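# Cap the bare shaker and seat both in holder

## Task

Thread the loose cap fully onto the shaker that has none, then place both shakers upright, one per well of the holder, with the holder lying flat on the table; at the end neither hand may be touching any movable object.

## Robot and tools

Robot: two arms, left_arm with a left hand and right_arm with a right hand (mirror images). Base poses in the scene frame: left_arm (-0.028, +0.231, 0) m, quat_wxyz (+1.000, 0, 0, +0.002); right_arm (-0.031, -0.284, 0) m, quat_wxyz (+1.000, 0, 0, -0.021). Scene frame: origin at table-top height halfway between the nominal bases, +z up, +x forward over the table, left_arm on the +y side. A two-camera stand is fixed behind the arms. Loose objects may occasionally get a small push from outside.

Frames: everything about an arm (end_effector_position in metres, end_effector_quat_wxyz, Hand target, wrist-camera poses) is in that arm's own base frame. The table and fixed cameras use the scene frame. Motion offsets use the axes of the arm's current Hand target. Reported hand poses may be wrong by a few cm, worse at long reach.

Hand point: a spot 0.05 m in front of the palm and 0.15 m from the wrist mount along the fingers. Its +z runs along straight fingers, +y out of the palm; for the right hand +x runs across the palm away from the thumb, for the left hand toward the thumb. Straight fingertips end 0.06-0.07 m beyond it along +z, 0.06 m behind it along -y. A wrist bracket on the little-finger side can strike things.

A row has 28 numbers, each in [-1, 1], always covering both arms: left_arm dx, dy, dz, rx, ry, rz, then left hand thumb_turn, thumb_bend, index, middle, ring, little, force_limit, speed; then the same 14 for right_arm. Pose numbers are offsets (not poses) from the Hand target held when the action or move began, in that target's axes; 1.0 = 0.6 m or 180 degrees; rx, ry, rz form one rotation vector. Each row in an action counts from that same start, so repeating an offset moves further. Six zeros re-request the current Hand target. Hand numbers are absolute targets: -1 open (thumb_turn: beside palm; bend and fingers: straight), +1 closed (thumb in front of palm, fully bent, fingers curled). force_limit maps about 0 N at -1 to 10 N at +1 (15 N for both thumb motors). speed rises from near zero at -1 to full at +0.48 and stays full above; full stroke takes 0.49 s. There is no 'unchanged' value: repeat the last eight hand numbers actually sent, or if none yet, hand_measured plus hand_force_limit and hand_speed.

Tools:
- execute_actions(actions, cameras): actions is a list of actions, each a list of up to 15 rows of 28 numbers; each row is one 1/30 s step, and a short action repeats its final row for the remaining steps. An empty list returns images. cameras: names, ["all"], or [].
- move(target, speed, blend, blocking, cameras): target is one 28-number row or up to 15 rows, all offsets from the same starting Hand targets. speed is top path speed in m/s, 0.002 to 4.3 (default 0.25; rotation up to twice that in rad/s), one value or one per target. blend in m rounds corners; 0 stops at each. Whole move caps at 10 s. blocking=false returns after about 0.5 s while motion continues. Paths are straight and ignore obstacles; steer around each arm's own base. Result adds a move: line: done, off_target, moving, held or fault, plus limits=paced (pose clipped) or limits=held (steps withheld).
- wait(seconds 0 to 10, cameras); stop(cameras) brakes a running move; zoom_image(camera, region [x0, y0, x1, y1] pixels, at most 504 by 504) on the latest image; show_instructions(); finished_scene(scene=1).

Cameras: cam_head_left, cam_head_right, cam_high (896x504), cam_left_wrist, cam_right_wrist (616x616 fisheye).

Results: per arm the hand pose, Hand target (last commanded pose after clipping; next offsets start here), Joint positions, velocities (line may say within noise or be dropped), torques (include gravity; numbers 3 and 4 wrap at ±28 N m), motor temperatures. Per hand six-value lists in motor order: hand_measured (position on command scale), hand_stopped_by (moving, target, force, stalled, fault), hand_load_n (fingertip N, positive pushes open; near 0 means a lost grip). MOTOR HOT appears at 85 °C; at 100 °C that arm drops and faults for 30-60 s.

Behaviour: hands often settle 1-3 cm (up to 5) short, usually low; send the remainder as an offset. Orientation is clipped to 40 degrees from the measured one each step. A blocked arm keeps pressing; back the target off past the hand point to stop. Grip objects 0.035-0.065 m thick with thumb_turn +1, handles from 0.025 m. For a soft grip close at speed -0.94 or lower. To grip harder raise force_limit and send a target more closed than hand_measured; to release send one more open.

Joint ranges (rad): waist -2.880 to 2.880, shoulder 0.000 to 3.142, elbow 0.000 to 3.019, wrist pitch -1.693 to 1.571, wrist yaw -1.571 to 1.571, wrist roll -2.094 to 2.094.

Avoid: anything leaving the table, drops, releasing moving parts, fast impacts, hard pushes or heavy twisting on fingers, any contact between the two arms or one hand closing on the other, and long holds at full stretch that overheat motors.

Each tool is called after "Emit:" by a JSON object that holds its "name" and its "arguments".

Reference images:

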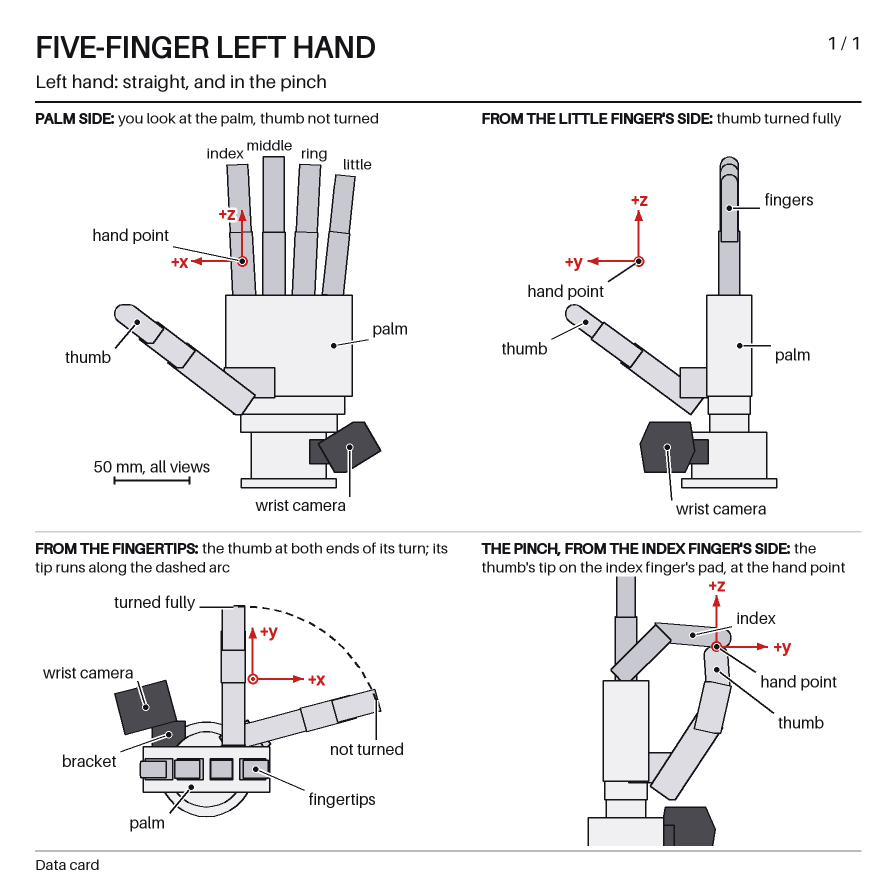

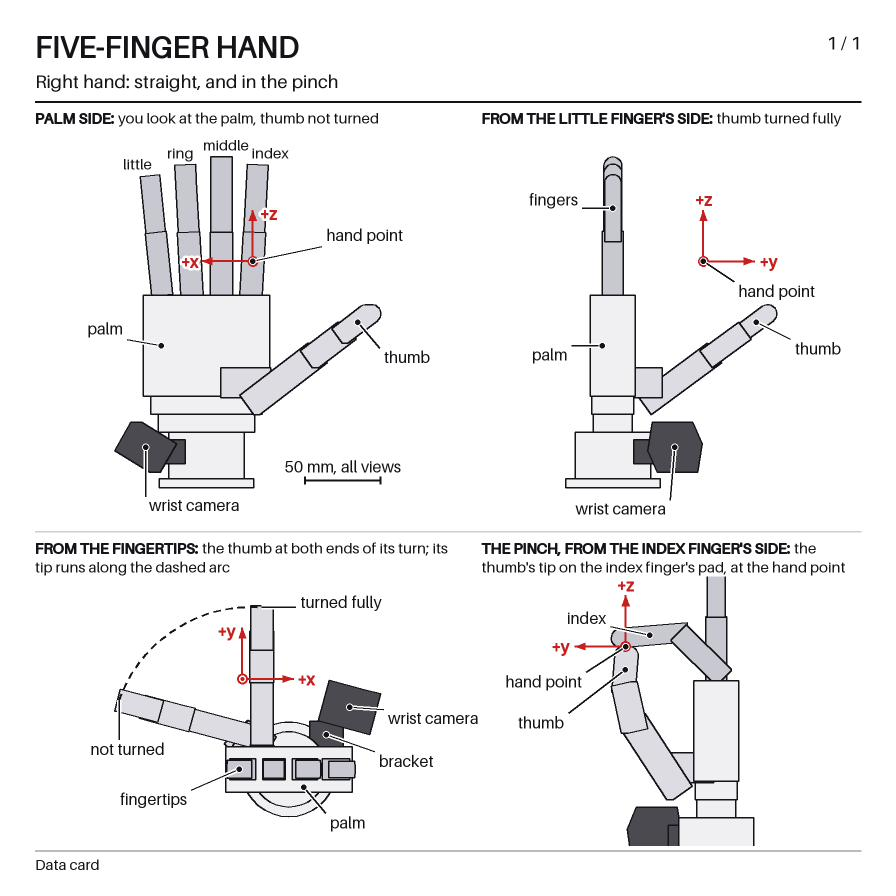

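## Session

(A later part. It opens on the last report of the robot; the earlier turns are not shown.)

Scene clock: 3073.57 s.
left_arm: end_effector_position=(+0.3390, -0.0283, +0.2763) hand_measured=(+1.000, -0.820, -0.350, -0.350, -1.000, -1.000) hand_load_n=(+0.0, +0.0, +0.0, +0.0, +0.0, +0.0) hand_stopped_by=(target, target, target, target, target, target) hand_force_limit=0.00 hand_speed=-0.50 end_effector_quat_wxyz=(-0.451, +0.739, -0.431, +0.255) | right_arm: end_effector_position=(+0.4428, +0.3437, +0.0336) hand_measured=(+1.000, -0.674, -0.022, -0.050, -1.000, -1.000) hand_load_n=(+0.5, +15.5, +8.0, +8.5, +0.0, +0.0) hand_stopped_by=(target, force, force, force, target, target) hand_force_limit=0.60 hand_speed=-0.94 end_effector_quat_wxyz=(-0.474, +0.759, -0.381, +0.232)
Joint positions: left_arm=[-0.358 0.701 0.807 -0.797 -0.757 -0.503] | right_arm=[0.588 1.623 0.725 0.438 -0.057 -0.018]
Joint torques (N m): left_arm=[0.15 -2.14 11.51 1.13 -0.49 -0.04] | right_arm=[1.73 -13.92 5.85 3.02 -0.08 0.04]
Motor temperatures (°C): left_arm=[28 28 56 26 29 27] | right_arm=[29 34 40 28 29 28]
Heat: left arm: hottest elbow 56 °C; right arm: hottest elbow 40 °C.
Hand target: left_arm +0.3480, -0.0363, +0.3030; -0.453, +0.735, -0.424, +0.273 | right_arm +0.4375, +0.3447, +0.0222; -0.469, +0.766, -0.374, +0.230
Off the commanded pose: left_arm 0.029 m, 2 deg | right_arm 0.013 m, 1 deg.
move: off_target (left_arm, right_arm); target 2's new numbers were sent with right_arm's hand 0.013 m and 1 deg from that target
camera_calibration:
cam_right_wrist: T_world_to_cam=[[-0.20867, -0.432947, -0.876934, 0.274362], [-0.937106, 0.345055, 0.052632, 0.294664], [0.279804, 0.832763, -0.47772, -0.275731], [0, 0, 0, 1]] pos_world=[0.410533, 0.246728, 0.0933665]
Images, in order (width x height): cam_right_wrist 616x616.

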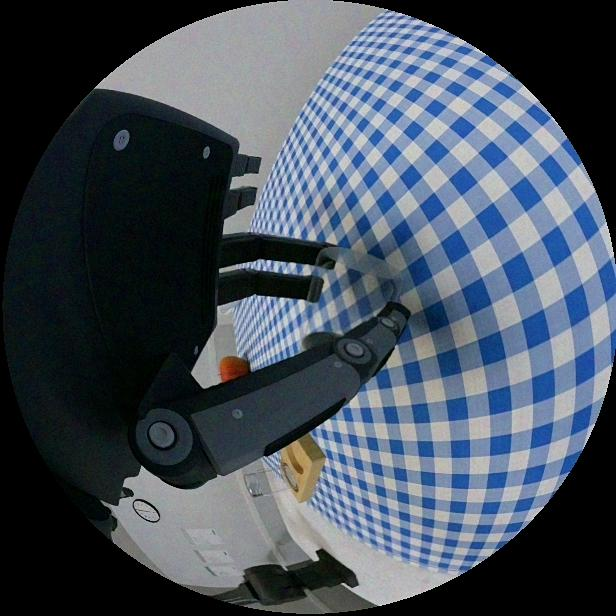

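Emit:
{"name": "move", "arguments": {"target": [[0.042,-0.0956,-0.0571,0,0,0,1,-0.82,-0.35,-0.35,-1,-1,0,-0.5,0,-0.1485,-0.0757,0,0,0,1,-0.25,0.4,0.4,-1,-1,0.6,-0.94],[0.042,-0.0956,-0.0571,0,0,0,1,-0.82,-0.35,-0.35,-1,-1,0,-0.5,-0.2803,-0.2547,-0.0978,-0.1093,-0.3209,0.3886,1,-0.25,0.4,0.4,-1,-1,0.6,-0.94]], "speed": [0.1,0.15], "blend": [0.02,0], "cameras": ["cam_right_wrist","cam_left_wrist"]}}

Emit:
{"name": "zoom_image", "arguments": {"camera": "cam_right_wrist", "region": [270, 220, 430, 380]}}

Emit:
{"name": "zoom_image", "arguments": {"camera": "cam_left_wrist", "region": [130, 240, 280, 380]}}

Scene clock: 3088.20 s.
left_arm: end_effector_position=(+0.3479, -0.0513, +0.3448) hand_measured=(+1.000, -0.820, -0.350, -0.350, -1.000, -1.000) hand_load_n=(+0.0, +0.0, +0.0, +0.0, +0.0, +0.0) hand_stopped_by=(target, target, target, target, target, target) hand_force_limit=0.00 hand_speed=-0.50 end_effector_quat_wxyz=(-0.453, +0.736, -0.434, +0.253) | right_arm: end_effector_position=(+0.3401, +0.4770, +0.1750) hand_measured=(+1.000, -0.674, -0.022, -0.050, -1.000, -1.000) hand_load_n=(-0.5, +15.5, +7.5, +9.0, +0.0, +0.0) hand_stopped_by=(target, force, force, force, target, target) hand_force_limit=0.60 hand_speed=-0.94 end_effector_quat_wxyz=(+0.491, -0.501, +0.512, +0.496)
Joint positions: left_arm=[-0.441 0.795 1.033 -0.981 -0.822 -0.569] | right_arm=[0.616 1.883 0.898 0.939 -0.948 1.549]
Joint torques (N m): left_arm=[0.26 -3.02 11.32 1.07 -0.53 -0.12] | right_arm=[1.85 -17.38 9.05 2.86 0.05 0.43]
Motor temperatures (°C): left_arm=[28 28 57 26 29 27] | right_arm=[29 34 41 28 29 28]
Heat: left arm: hottest elbow 57 °C; right arm: hottest elbow 41 °C.
Hand target: left_arm +0.3551, -0.0598, +0.3699; -0.453, +0.735, -0.424, +0.273 | right_arm +0.3474, +0.4880, +0.1847; +0.500, -0.500, +0.500, +0.501
Off the commanded pose: left_arm 0.028 m, 3 deg | right_arm 0.016 m, 2 deg.
move: off_target (left_arm, right_arm)
camera_calibration:
cam_left_wrist: T_world_to_cam=[[0.519944, 0.0151586, 0.854066, -0.471856], [-0.0413818, -0.998222, 0.0429099, -0.0502831], [0.853197, -0.0576535, -0.518392, -0.00424988], [0, 0, 0, 1]] pos_world=[0.246884, -0.043286, 0.402951]
cam_right_wrist: T_world_to_cam=[[-0.977003, 0.00492236, -0.213168, 0.370943], [-0.18929, -0.480229, 0.856475, 0.143559], [-0.0981536, 0.877129, 0.470117, -0.348995], [0, 0, 0, 1]] pos_world=[0.355332, 0.373229, 0.120187]
Images, in order (width x height): cam_left_wrist 616x616, cam_right_wrist 616x616.

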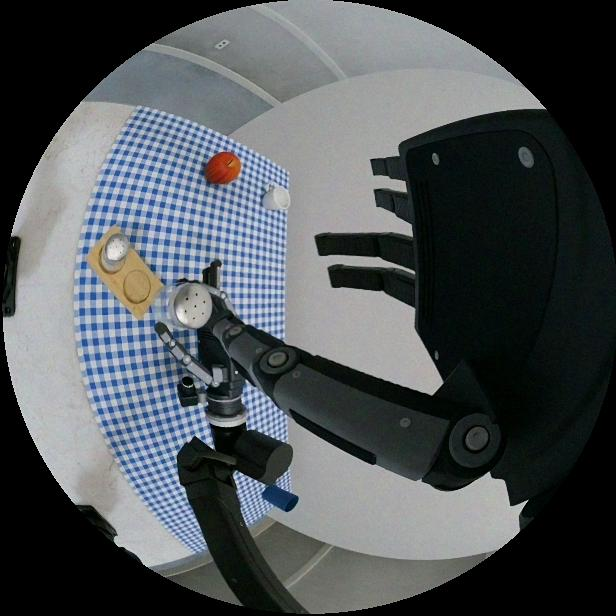

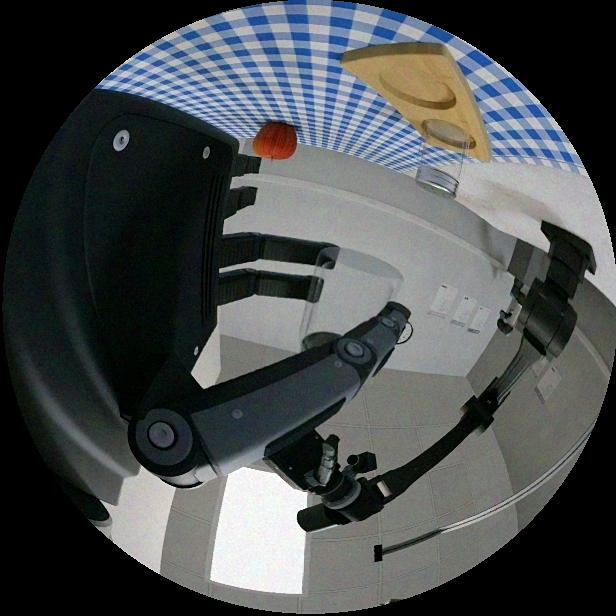

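Scaled by 3.150 from the camera's 616x616 image, which has a finer 880x880 frame.

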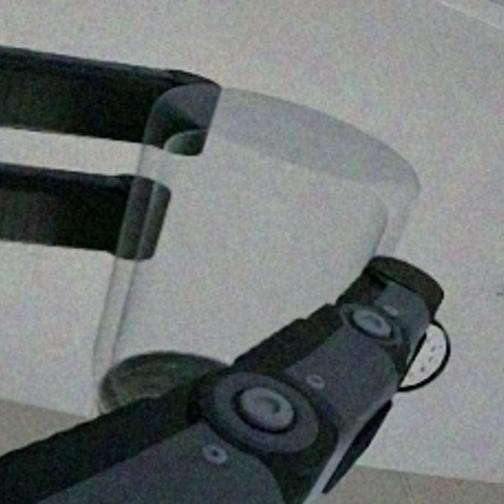

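Scaled by 3.360 from the camera's 616x616 image, which has a finer 880x880 frame.

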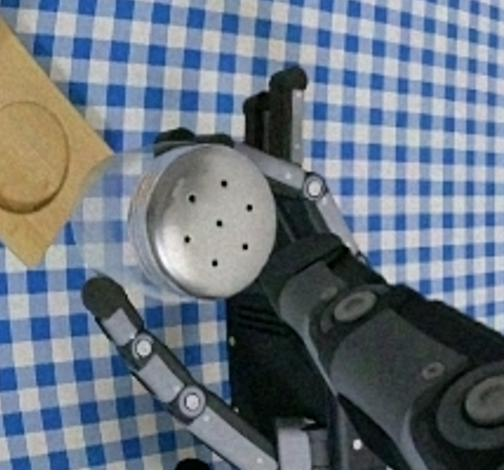

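Emit:
{"name": "move", "arguments": {"target": [0.0122,0.1251,0.0668,0,0,0,1,-0.82,-0.35,-0.35,-1,-1,0,-0.5,0,0,0,0,0.0095,0.008,1,-0.25,0.4,0.4,-1,-1,0.6,-0.94], "speed": 0.1, "cameras": ["cam_right_wrist","cam_left_wrist"]}}

Emit:
{"name": "zoom_image", "arguments": {"camera": "cam_left_wrist", "region": [170, 240, 290, 360]}}

Emit:
{"name": "zoom_image", "arguments": {"camera": "cam_right_wrist", "region": [270, 220, 430, 380]}}

Scene clock: 3100.17 s.
left_arm: end_effector_position=(+0.3582, -0.0591, +0.2788) hand_measured=(+1.000, -0.820, -0.350, -0.350, -1.000, -1.000) hand_load_n=(+0.0, +0.0, +0.0, -0.5, +0.0, +0.0) hand_stopped_by=(target, target, target, target, target, target) hand_force_limit=0.00 hand_speed=-0.50 end_effector_quat_wxyz=(-0.454, +0.736, -0.429, +0.260) | right_arm: end_effector_position=(+0.3408, +0.4775, +0.1696) hand_measured=(+1.000, -0.674, -0.022, -0.050, -1.000, -1.000) hand_load_n=(-0.5, +15.5, +7.5, +8.5, +0.0, +0.0) hand_stopped_by=(target, force, force, force, target, target) hand_force_limit=0.60 hand_speed=-0.94 end_effector_quat_wxyz=(+0.477, -0.499, +0.525, +0.498)
Joint positions: left_arm=[-0.452 0.795 0.853 -0.794 -0.83 -0.581] | right_arm=[0.616 1.883 0.898 0.9 -0.948 1.55]
Joint torques (N m): left_arm=[0.26 -3.9 7.99 1.7 -0.55 -0.13] | right_arm=[1.79 -19.19 8.94 1.89 0.01 0.29]
Motor temperatures (°C): left_arm=[28 28 57 26 29 27] | right_arm=[29 34 42 28 29 28]
Heat: left arm: hottest elbow 57 °C; right arm: hottest elbow 42 °C.
Hand target: left_arm +0.3619, -0.0661, +0.2850; -0.453, +0.735, -0.424, +0.273 | right_arm +0.3474, +0.4880, +0.1847; +0.486, -0.501, +0.514, +0.499
Off the commanded pose: left_arm 0.010 m, 2 deg | right_arm 0.020 m, 2 deg.
move: off_target (right_arm)
camera_calibration:
cam_left_wrist: T_world_to_cam=[[0.507949, 0.0213942, 0.861121, -0.418075], [-0.0415736, -0.997918, 0.0493159, -0.0565681], [0.860383, -0.06085, -0.506002, -0.0538975], [0, 0, 0, 1]] pos_world=[0.256382, -0.0507856, 0.335531]
cam_right_wrist: T_world_to_cam=[[-0.983349, 0.000872156, -0.181725, 0.36925], [-0.161687, -0.460692, 0.872709, 0.127091], [-0.082958, 0.88756, 0.453162, -0.353969], [0, 0, 0, 1]] pos_world=[0.354286, 0.372397, 0.116594]
Images, in order (width x height): cam_left_wrist 616x616, cam_right_wrist 616x616.

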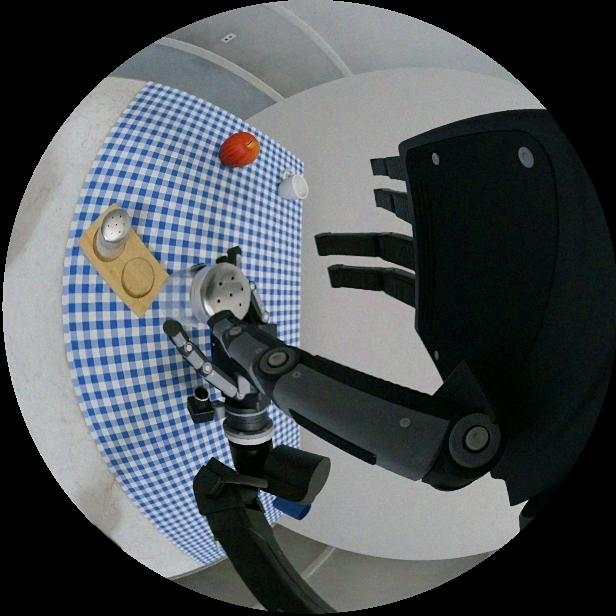

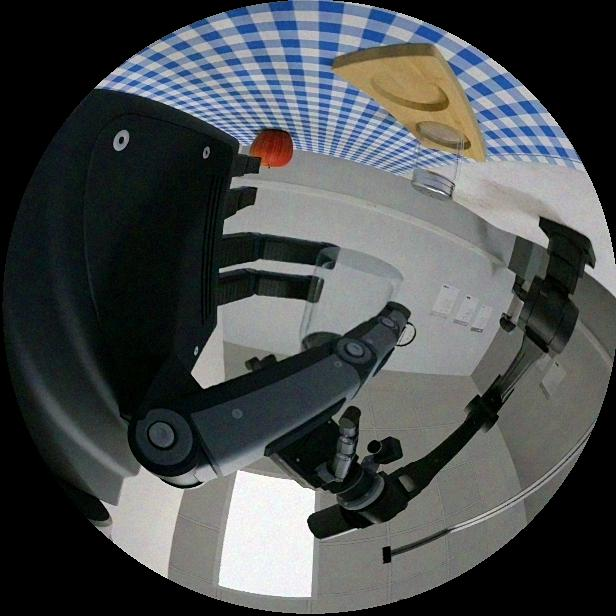

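Scaled by 4.200 from the camera's 616x616 image, which has a finer 880x880 frame.

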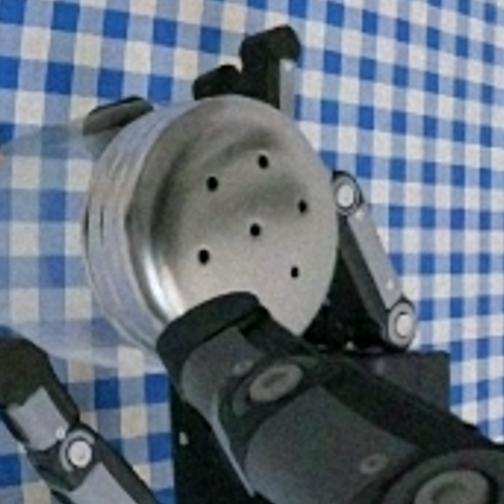

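Scaled by 3.150 from the camera's 616x616 image, which has a finer 880x880 frame.

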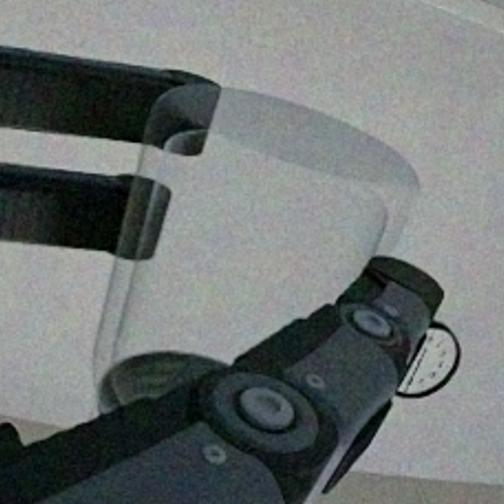

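Emit:
{"name": "execute_actions", "arguments": {"actions": [], "cameras": ["cam_left_wrist","cam_right_wrist","cam_head_left"]}}

Emit:
{"name": "zoom_image", "arguments": {"camera": "cam_left_wrist", "region": [170, 240, 290, 360]}}

Scene clock: 3140.07 s.
left_arm: end_effector_position=(+0.3582, -0.0591, +0.2788) hand_measured=(+1.000, -0.820, -0.350, -0.350, -1.000, -1.000) hand_load_n=(+0.0, +0.0, +0.0, +0.0, +0.0, -0.5) hand_stopped_by=(target, target, target, target, target, target) hand_force_limit=0.00 hand_speed=-0.50 end_effector_quat_wxyz=(-0.454, +0.736, -0.429, +0.260) | right_arm: end_effector_position=(+0.3408, +0.4775, +0.1696) hand_measured=(+1.000, -0.674, -0.022, -0.050, -1.000, -1.000) hand_load_n=(-0.5, +15.5, +7.5, +8.5, +0.0, +0.0) hand_stopped_by=(target, force, force, force, target, target) hand_force_limit=0.60 hand_speed=-0.94 end_effector_quat_wxyz=(+0.477, -0.499, +0.525, +0.498)
Joint positions: left_arm=[-0.452 0.795 0.853 -0.794 -0.83 -0.581] | right_arm=[0.616 1.883 0.898 0.9 -0.948 1.55]
Joint velocities: within noise
Joint torques (N m): left_arm=[0.15 -4.01 7.99 1.8 -0.53 -0.11] | right_arm=[1.79 -19.19 8.92 1.89 0.02 0.29]
Motor temperatures (°C): left_arm=[28 28 55 26 29 27] | right_arm=[29 34 44 28 29 28]
Heat: left arm: hottest elbow 55 °C; right arm: hottest elbow 44 °C.
Hand target: left_arm +0.3619, -0.0661, +0.2850; -0.453, +0.735, -0.424, +0.273 | right_arm +0.3474, +0.4880, +0.1847; +0.486, -0.501, +0.514, +0.499
Off the commanded pose: left_arm 0.010 m, 2 deg | right_arm 0.020 m, 2 deg.
camera_calibration:
cam_left_wrist: T_world_to_cam=[[0.507949, 0.0213942, 0.861121, -0.418075], [-0.0415736, -0.997918, 0.0493159, -0.0565681], [0.860383, -0.06085, -0.506002, -0.0538975], [0, 0, 0, 1]] pos_world=[0.256382, -0.0507856, 0.335531]
cam_right_wrist: T_world_to_cam=[[-0.983349, 0.000872156, -0.181725, 0.36925], [-0.161687, -0.460692, 0.872709, 0.127091], [-0.082958, 0.88756, 0.453162, -0.353969], [0, 0, 0, 1]] pos_world=[0.354286, 0.372397, 0.116594]
Images, in order (width x height): cam_head_left 896x504, cam_left_wrist 616x616, cam_right_wrist 616x616.

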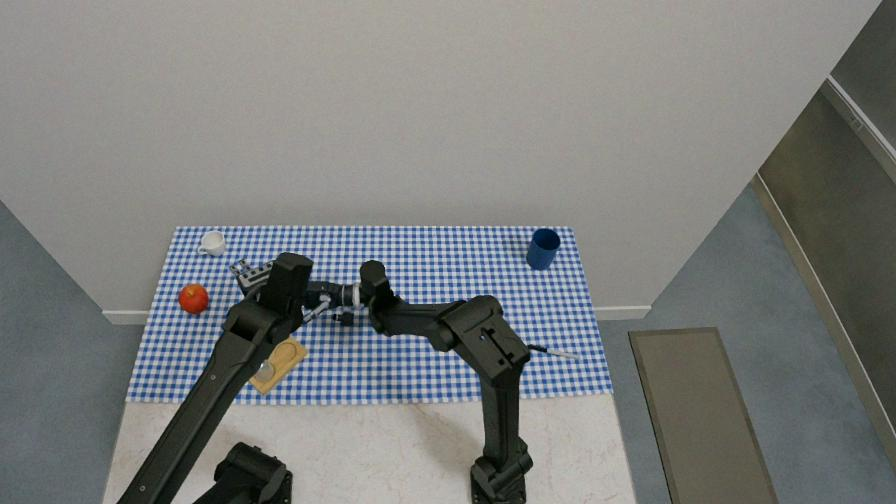

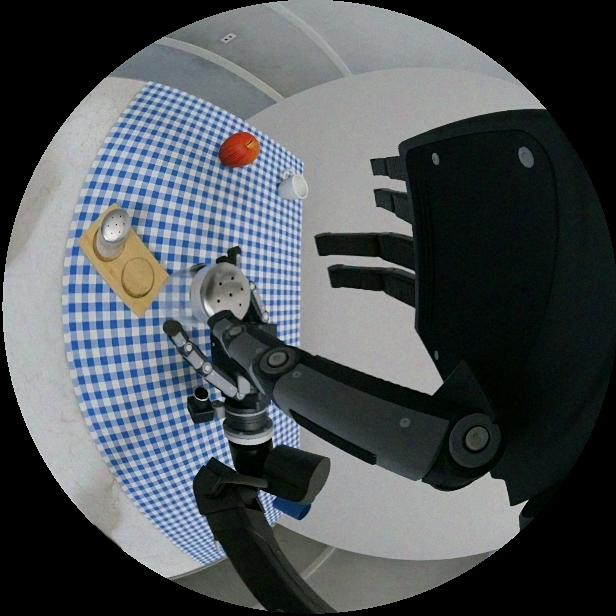

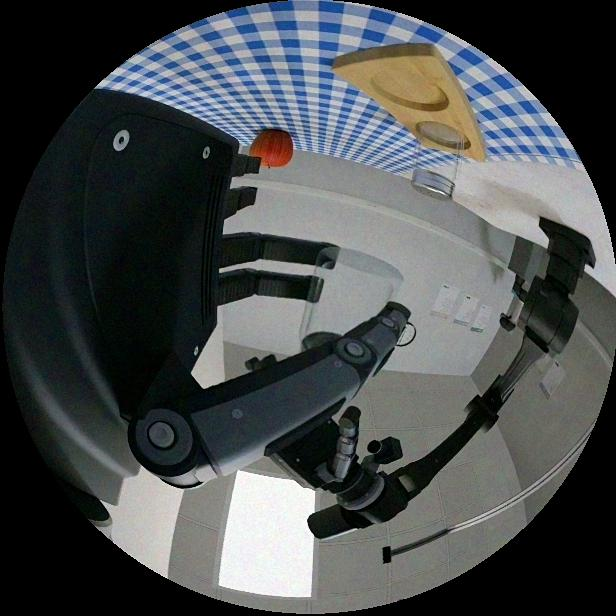

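Scaled by 4.200 from the camera's 616x616 image, which has a finer 880x880 frame.

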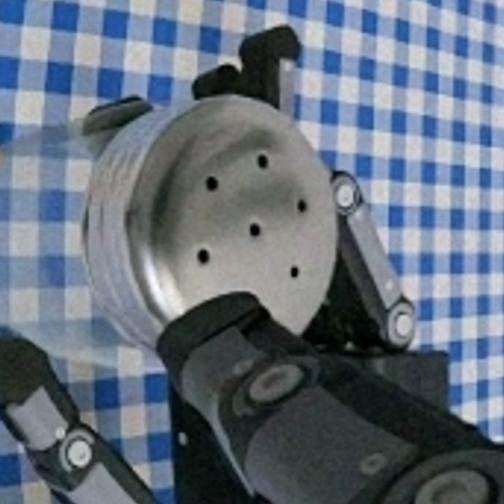

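Emit:
{"name": "move", "arguments": {"target": [[-0.0011,0.0619,0.0252,0,0,0,1,-0.82,-0.35,-0.35,-1,-1,0,-0.5,0,0,0,0,0,0,1,-0.25,0.4,0.4,-1,-1,0.6,-0.94],[-0.002,0.1113,0.0493,0,0,0,1,-0.82,-0.35,-0.35,-1,-1,0,-0.5,0,0,0,0,0,0,1,-0.25,0.4,0.4,-1,-1,0.6,-0.94]], "speed": 0.06, "cameras": ["cam_left_wrist","cam_right_wrist"]}}

Scene clock: 3151.30 s.
left_arm: end_effector_position=(+0.3552, -0.0603, +0.2073) hand_measured=(+1.000, -0.820, -0.350, -0.350, -1.000, -1.000) hand_load_n=(+0.0, +0.0, +0.0, -0.5, +0.0, +0.0) hand_stopped_by=(target, target, target, target, target, target) hand_force_limit=0.00 hand_speed=-0.50 end_effector_quat_wxyz=(-0.454, +0.736, -0.428, +0.261) | right_arm: end_effector_position=(+0.3408, +0.4775, +0.1696) hand_measured=(+1.000, -0.674, -0.022, -0.050, -1.000, -1.000) hand_load_n=(-0.5, +15.5, +7.5, +9.0, +0.0, +0.0) hand_stopped_by=(target, force, force, force, target, target) hand_force_limit=0.60 hand_speed=-0.94 end_effector_quat_wxyz=(+0.477, -0.499, +0.525, +0.498)
Joint positions: left_arm=[-0.462 0.795 0.664 -0.609 -0.838 -0.592] | right_arm=[0.616 1.883 0.898 0.9 -0.948 1.55]
Joint torques (N m): left_arm=[0.21 -3.6 7.9 1.73 -0.54 -0.12] | right_arm=[1.79 -19.19 8.92 1.89 0.02 0.29]
Motor temperatures (°C): left_arm=[28 28 55 26 29 27] | right_arm=[29 34 44 28 29 28]
Heat: left arm: hottest elbow 55 °C; right arm: hottest elbow 44 °C.
Hand target: left_arm +0.3594, -0.0676, +0.2119; -0.453, +0.735, -0.424, +0.273 | right_arm +0.3474, +0.4880, +0.1847; +0.486, -0.501, +0.514, +0.499
Off the commanded pose: left_arm 0.010 m, 1 deg | right_arm 0.020 m, 2 deg.
move: off_target (right_arm)
camera_calibration:
cam_left_wrist: T_world_to_cam=[[0.504622, 0.022987, 0.863034, -0.354035], [-0.0413914, -0.997852, 0.0507797, -0.0546858], [0.862348, -0.0613467, -0.502586, -0.0889325], [0, 0, 0, 1]] pos_world=[0.253081, -0.0518859, 0.263625]
cam_right_wrist: T_world_to_cam=[[-0.983349, 0.000872156, -0.181725, 0.36925], [-0.161687, -0.460692, 0.872709, 0.127091], [-0.082958, 0.88756, 0.453162, -0.353969], [0, 0, 0, 1]] pos_world=[0.354286, 0.372397, 0.116594]
Images, in order (width x height): cam_left_wrist 616x616, cam_right_wrist 616x616.

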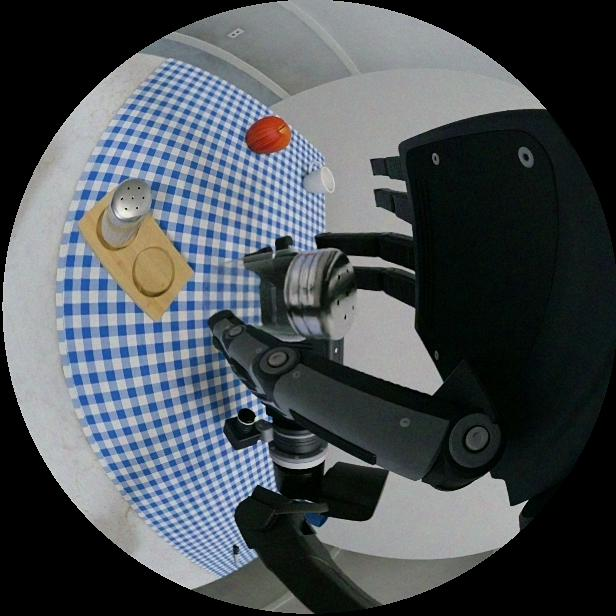

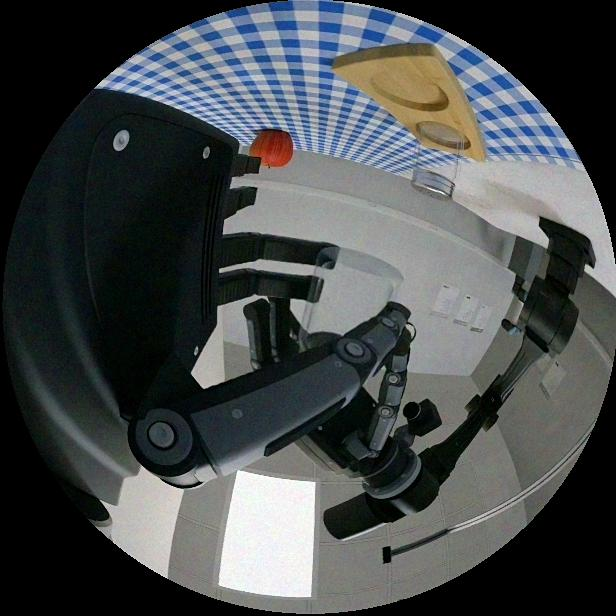

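Emit:
{"name": "zoom_image", "arguments": {"camera": "cam_left_wrist", "region": [190, 220, 390, 420]}}

Emit:
{"name": "zoom_image", "arguments": {"camera": "cam_right_wrist", "region": [210, 210, 450, 450]}}

Scaled by 2.520 from the camera's 616x616 image, which has a finer 880x880 frame.

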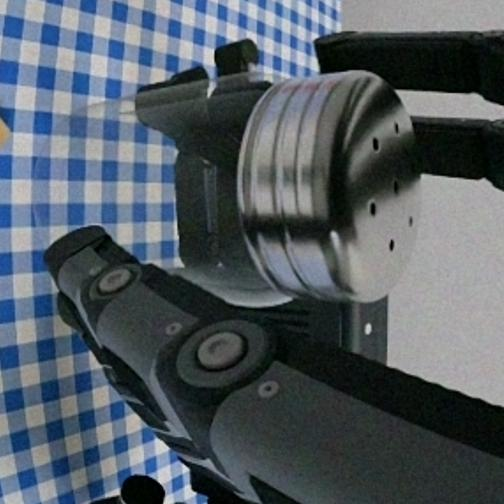

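Scaled by 2.100 from the camera's 616x616 image, which has a finer 880x880 frame.

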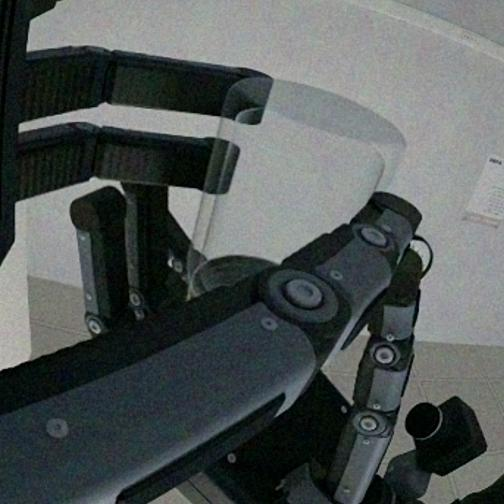

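Emit:
{"name": "move", "arguments": {"target": [[0,-0.006,-0.003,0,0,0,1,-0.82,-0.35,-0.35,-1,-1,0,-0.5,0,0,0,0,0,0,1,-0.25,0.4,0.4,-1,-1,0.6,-0.94],[0,-0.006,-0.003,0,0,0,1,-0.4,0.3,0.3,-1,-1,0.0,-0.94,0,0,0,0,0,0,1,-0.25,0.4,0.4,-1,-1,0.6,-0.94]], "speed": 0.06, "cameras": ["cam_left_wrist","cam_right_wrist"]}}

Scene clock: 3157.47 s.
left_arm: end_effector_position=(+0.3551, -0.0604, +0.2076) hand_measured=(+1.000, -0.674, -0.036, -0.058, -1.000, -1.000) hand_load_n=(+0.0, +9.0, +5.0, +3.5, +0.0, +0.0) hand_stopped_by=(target, force, force, force, target, target) hand_force_limit=0.00 hand_speed=-0.94 end_effector_quat_wxyz=(-0.455, +0.736, -0.428, +0.261) | right_arm: end_effector_position=(+0.3413, +0.4776, +0.1687) hand_measured=(+1.000, -0.674, -0.022, -0.050, -1.000, -1.000) hand_load_n=(+2.0, +15.5, +8.0, +8.0, +0.0, +0.0) hand_stopped_by=(target, force, force, force, target, target) hand_force_limit=0.60 hand_speed=-0.94 end_effector_quat_wxyz=(+0.475, -0.498, +0.528, +0.498)
Joint positions: left_arm=[-0.464 0.795 0.664 -0.609 -0.841 -0.592] | right_arm=[0.616 1.883 0.898 0.894 -0.946 1.55]
Joint torques (N m): left_arm=[0.21 -3.6 8.55 1.42 -0.4 -0.11] | right_arm=[1.79 -19.19 8.92 2.14 -0.07 0.29]
Motor temperatures (°C): left_arm=[28 28 55 26 29 27] | right_arm=[29 34 44 28 29 28]
Heat: left arm: hottest elbow 55 °C; right arm: hottest elbow 44 °C.
Hand target: left_arm +0.3593, -0.0676, +0.2160; -0.453, +0.735, -0.424, +0.273 | right_arm +0.3474, +0.4880, +0.1847; +0.486, -0.501, +0.514, +0.499
Off the commanded pose: left_arm 0.012 m, 1 deg | right_arm 0.020 m, 2 deg.
move: off_target (left_arm, right_arm); target 2's new numbers were sent with left_arm's hand 0.012 m and 1 deg from that target
camera_calibration:
cam_left_wrist: T_world_to_cam=[[0.503533, 0.0216612, 0.863704, -0.35412], [-0.0411734, -0.997948, 0.0490318, -0.054599], [0.862994, -0.0602508, -0.501608, -0.0891287], [0, 0, 0, 1]] pos_world=[0.252981, -0.0521864, 0.263824]
cam_right_wrist: T_world_to_cam=[[-0.984282, 0.0020129, -0.176594, 0.368443], [-0.157979, -0.45701, 0.87532, 0.124622], [-0.0789433, 0.889459, 0.450145, -0.355473], [0, 0, 0, 1]] pos_world=[0.354277, 0.372391, 0.115995]
Images, in order (width x height): cam_left_wrist 616x616, cam_right_wrist 616x616.

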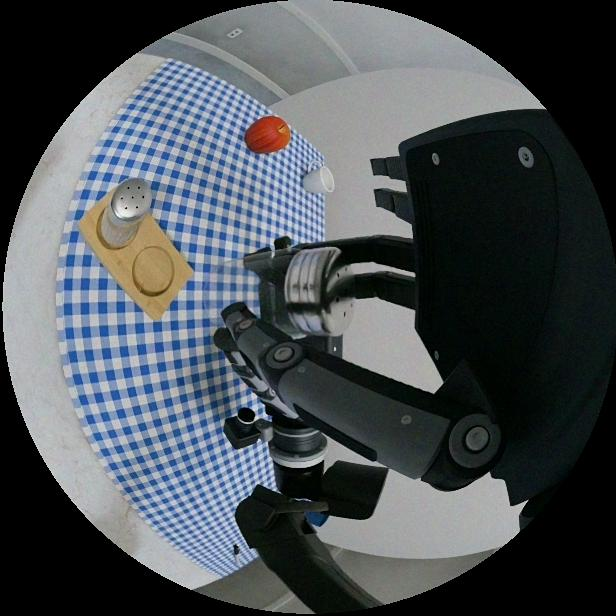

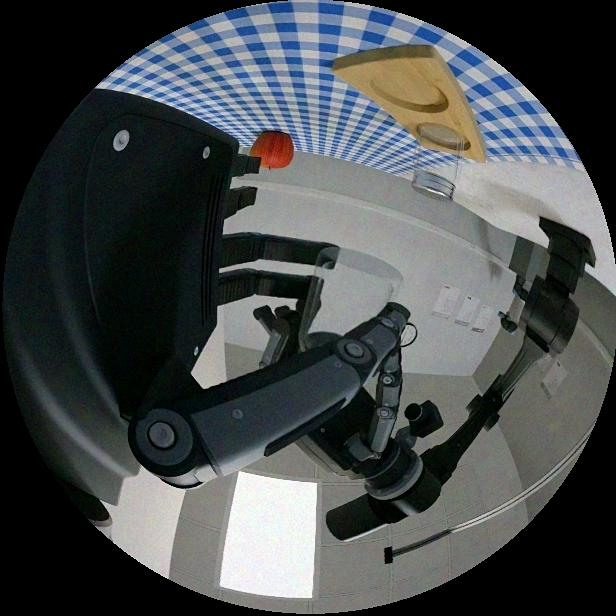

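Emit:
{"name": "execute_actions", "arguments": {"actions": [[[0,0,0,0,0,0,1,-0.35,0.36,0.36,-1,-1,0.4,-0.94,0,0,0,0,0,0,1,-0.25,0.4,0.4,-1,-1,0.6,-0.94]]]}}

Emit:
{"name": "zoom_image", "arguments": {"camera": "cam_left_wrist", "region": [190, 220, 390, 420]}}

Scene clock: 3159.13 s.
left_arm: end_effector_position=(+0.3551, -0.0604, +0.2076) hand_measured=(+1.000, -0.676, -0.026, -0.044, -1.000, -1.000) hand_load_n=(+0.5, +12.0, +5.0, +7.5, +0.0, +0.0) hand_stopped_by=(target, force, force, force, target, target) hand_force_limit=0.40 hand_speed=-0.94 end_effector_quat_wxyz=(-0.455, +0.736, -0.428, +0.261) | right_arm: end_effector_position=(+0.3413, +0.4776, +0.1687) hand_measured=(+1.000, -0.674, -0.022, -0.050, -1.000, -1.000) hand_load_n=(+1.0, +15.5, +7.5, +9.0, +0.0, +0.0) hand_stopped_by=(target, force, force, force, target, target) hand_force_limit=0.60 hand_speed=-0.94 end_effector_quat_wxyz=(+0.475, -0.498, +0.528, +0.498)
Joint positions: left_arm=[-0.464 0.795 0.664 -0.609 -0.842 -0.592] | right_arm=[0.616 1.883 0.898 0.894 -0.946 1.55]
Joint torques (N m): left_arm=[0.32 -3.72 8.57 1.42 -0.39 -0.11] | right_arm=[1.79 -19.14 8.92 2.11 -0.06 0.29]
Motor temperatures (°C): left_arm=[28 28 55 26 29 27] | right_arm=[29 34 44 28 29 28]
Heat: left arm: hottest elbow 55 °C; right arm: hottest elbow 44 °C.
Hand target: left_arm +0.3593, -0.0675, +0.2160; -0.453, +0.735, -0.424, +0.273 | right_arm +0.3474, +0.4880, +0.1847; +0.486, -0.501, +0.514, +0.499
Off the commanded pose: left_arm 0.012 m, 1 deg | right_arm 0.020 m, 2 deg.

Scaled by 2.520 from the camera's 616x616 image, which has a finer 880x880 frame.
This view is cut from an older image: the scene may have changed since it was taken.

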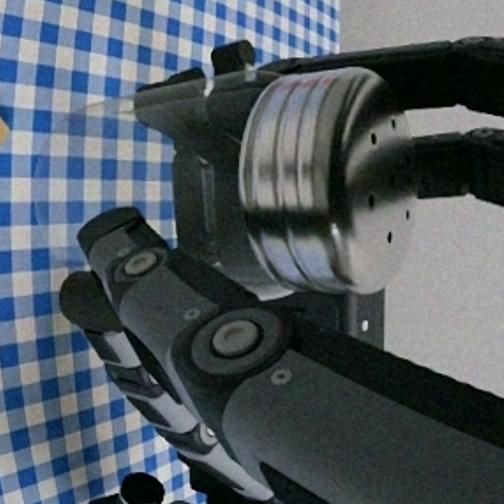

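Emit:
{"name": "execute_actions", "arguments": {"actions": [[[0,0,0,0,0,0,1,-0.35,0.36,0.36,-1,-1,0.4,-0.94,0,0,0,0,0,0,1,-0.76,-0.12,-0.15,-1,-1,0.6,-0.9]]], "cameras": ["cam_left_wrist","cam_right_wrist"]}}

Scene clock: 3161.27 s.
left_arm: end_effector_position=(+0.3551, -0.0600, +0.2077) hand_measured=(+1.000, -0.676, -0.026, -0.044, -1.000, -1.000) hand_load_n=(+0.5, +12.0, +5.5, +7.0, +0.0, +0.0) hand_stopped_by=(target, force, force, force, target, target) hand_force_limit=0.40 hand_speed=-0.94 end_effector_quat_wxyz=(-0.456, +0.736, -0.427, +0.261) | right_arm: end_effector_position=(+0.3408, +0.4775, +0.1687) hand_measured=(+1.000, -0.760, -0.120, -0.150, -1.000, -1.000) hand_load_n=(+0.0, +0.0, -1.0, +0.0, +0.0, +0.0) hand_stopped_by=(target, target, target, target, target, target) hand_force_limit=0.60 hand_speed=-0.90 end_effector_quat_wxyz=(+0.475, -0.498, +0.527, +0.498)
Joint positions: left_arm=[-0.464 0.795 0.664 -0.609 -0.844 -0.592] | right_arm=[0.616 1.883 0.898 0.894 -0.949 1.55]
Joint torques (N m): left_arm=[0.32 -3.78 8.54 1.42 -0.3 -0.11] | right_arm=[1.79 -19.25 8.92 2.13 0.03 0.29]
Motor temperatures (°C): left_arm=[28 28 55 26 29 27] | right_arm=[29 34 44 28 29 28]
Heat: left arm: hottest elbow 55 °C; right arm: hottest elbow 44 °C.
Hand target: left_arm +0.3593, -0.0676, +0.2160; -0.453, +0.735, -0.424, +0.273 | right_arm +0.3474, +0.4880, +0.1847; +0.486, -0.501, +0.514, +0.499
Off the commanded pose: left_arm 0.012 m, 1 deg | right_arm 0.020 m, 2 deg.
camera_calibration:
cam_left_wrist: T_world_to_cam=[[0.502885, 0.021301, 0.864091, -0.354167], [-0.039485, -0.998087, 0.0475838, -0.0544588], [0.863451, -0.0580478, -0.501082, -0.089206], [0, 0, 0, 1]] pos_world=[0.25298, -0.0519887, 0.263924]
cam_right_wrist: T_world_to_cam=[[-0.984303, -0.000545605, -0.176486, 0.369214], [-0.156677, -0.457606, 0.875242, 0.124228], [-0.0812384, 0.889155, 0.450337, -0.354542], [0, 0, 0, 1]] pos_world=[0.35408, 0.372292, 0.116095]
Images, in order (width x height): cam_left_wrist 616x616, cam_right_wrist 616x616.

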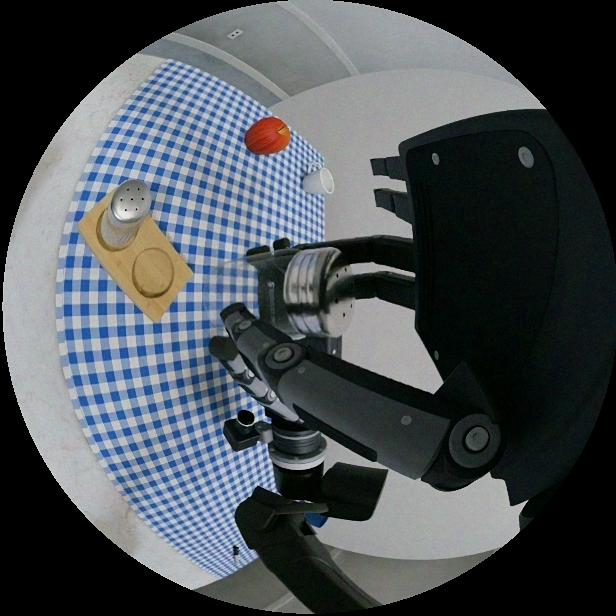

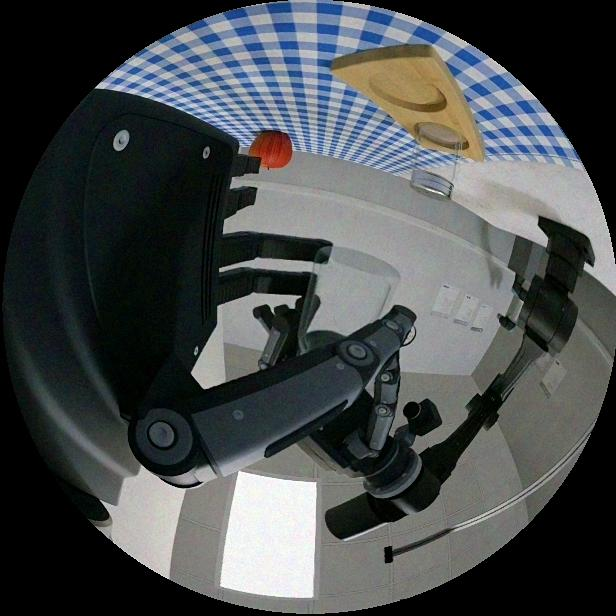

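Emit:
{"name": "move", "arguments": {"target": [[0,0,0,0,0,0,1,-0.35,0.36,0.36,-1,-1,0.4,-0.94,0,0,0,0,0,0,1,-1,-1,-1,-1,-1,0.6,-0.5],[0,0,0,0,0,0,1,-0.35,0.36,0.36,-1,-1,0.4,-0.94,0,-0.0083,-0.1,0,0,0,1,-1,-1,-1,-1,-1,0.6,-0.5],[0,0,0,0,0,0,1,-0.35,0.36,0.36,-1,-1,0.4,-0.94,0,-0.0083,-0.333,0,0,0,1,-1,-1,-1,-1,-1,0.6,-0.5]], "speed": [0.06, 0.06, 0.12], "blend": [0, 0.01, 0], "cameras": ["cam_left_wrist","cam_right_wrist"]}}

Scene clock: 3168.63 s.
left_arm: end_effector_position=(+0.3551, -0.0602, +0.2076) hand_measured=(+1.000, -0.676, -0.026, -0.044, -1.000, -1.000) hand_load_n=(+0.5, +12.0, +5.0, +6.0, +0.0, +0.0) hand_stopped_by=(target, force, force, force, target, target) hand_force_limit=0.40 hand_speed=-0.94 end_effector_quat_wxyz=(-0.456, +0.736, -0.428, +0.261) | right_arm: end_effector_position=(+0.3549, +0.2914, +0.1926) hand_measured=(+1.000, -1.000, -1.000, -1.000, -1.000, -1.000) hand_load_n=(-0.5, +0.0, +0.0, +0.0, +0.5, +0.0) hand_stopped_by=(target, target, target, target, target, target) hand_force_limit=0.60 hand_speed=-0.50 end_effector_quat_wxyz=(+0.487, -0.501, +0.511, +0.501)
Joint positions: left_arm=[-0.464 0.795 0.664 -0.609 -0.843 -0.592] | right_arm=[0.23 1.723 0.723 0.894 -1.344 1.491]
Joint torques (N m): left_arm=[0.5 -3.72 8.57 1.43 -0.35 -0.12] | right_arm=[0.73 -16.21 4.62 1.48 -0.13 0.08]
Motor temperatures (°C): left_arm=[28 28 56 26 29 27] | right_arm=[29 35 43 28 28 28]
Heat: left arm: hottest elbow 56 °C; right arm: hottest elbow 43 °C.
Hand target: left_arm +0.3593, -0.0675, +0.2160; -0.453, +0.735, -0.424, +0.273 | right_arm +0.3526, +0.2882, +0.1904; +0.486, -0.501, +0.513, +0.499
Off the commanded pose: left_arm 0.012 m, 1 deg | right_arm 0.005 m, 0 deg.
move: off_target (left_arm)
camera_calibration:
cam_left_wrist: T_world_to_cam=[[0.503225, 0.0214815, 0.863889, -0.354102], [-0.0403248, -0.998018, 0.0483064, -0.0545274], [0.863214, -0.0591451, -0.501361, -0.0891857], [0, 0, 0, 1]] pos_world=[0.25298, -0.0520876, 0.263824]
cam_right_wrist: T_world_to_cam=[[-0.978995, -0.00482602, -0.203828, 0.391927], [-0.176065, -0.484115, 0.857108, 0.0386082], [-0.102813, 0.874991, 0.473097, -0.191264], [0, 0, 0, 1]] pos_world=[0.370828, 0.187936, 0.137281]
Images, in order (width x height): cam_left_wrist 616x616, cam_right_wrist 616x616.

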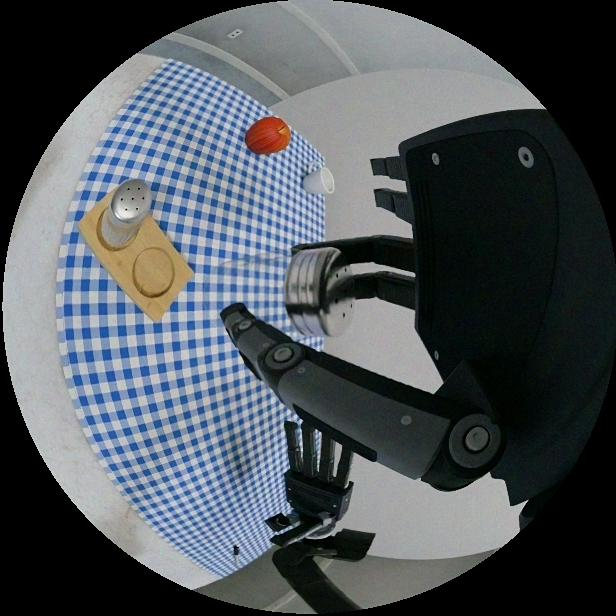

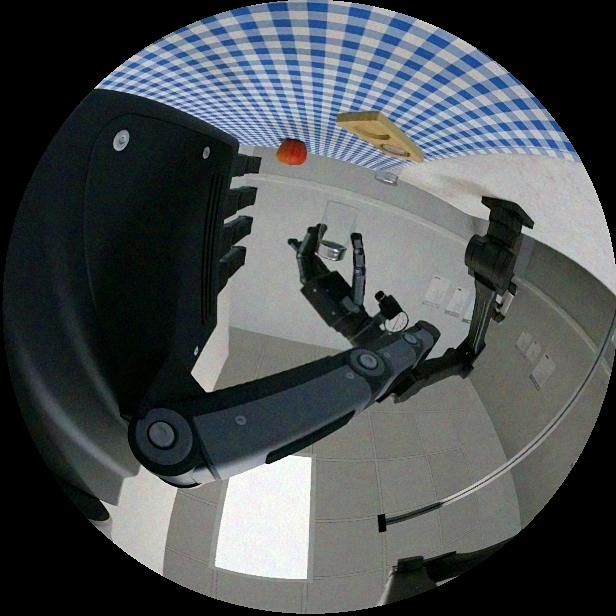

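Emit:
{"name": "zoom_image", "arguments": {"camera": "cam_left_wrist", "region": [270, 230, 390, 350]}}

Emit:
{"name": "zoom_image", "arguments": {"camera": "cam_right_wrist", "region": [280, 180, 400, 300]}}

Emit:
{"name": "zoom_image", "arguments": {"camera": "cam_left_wrist", "region": [70, 170, 210, 330]}}

Scaled by 4.200 from the camera's 616x616 image, which has a finer 880x880 frame.

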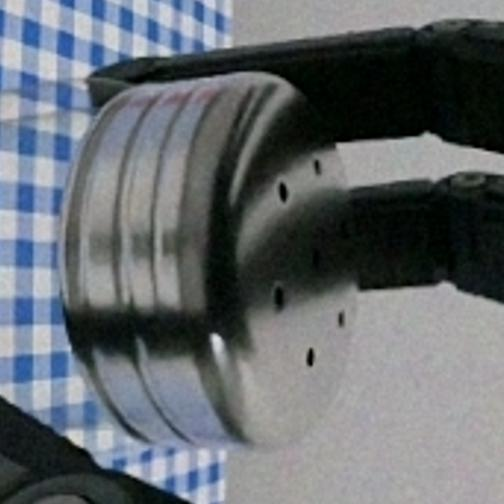

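Scaled by 4.200 from the camera's 616x616 image, which has a finer 880x880 frame.

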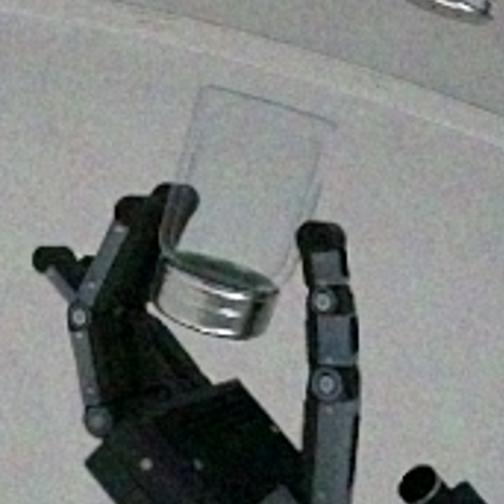

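Scaled by 3.150 from the camera's 616x616 image, which has a finer 880x880 frame.

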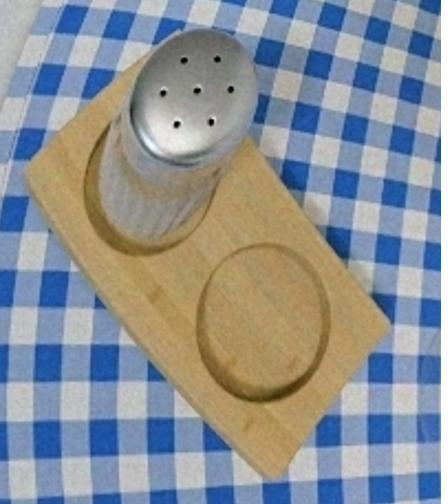

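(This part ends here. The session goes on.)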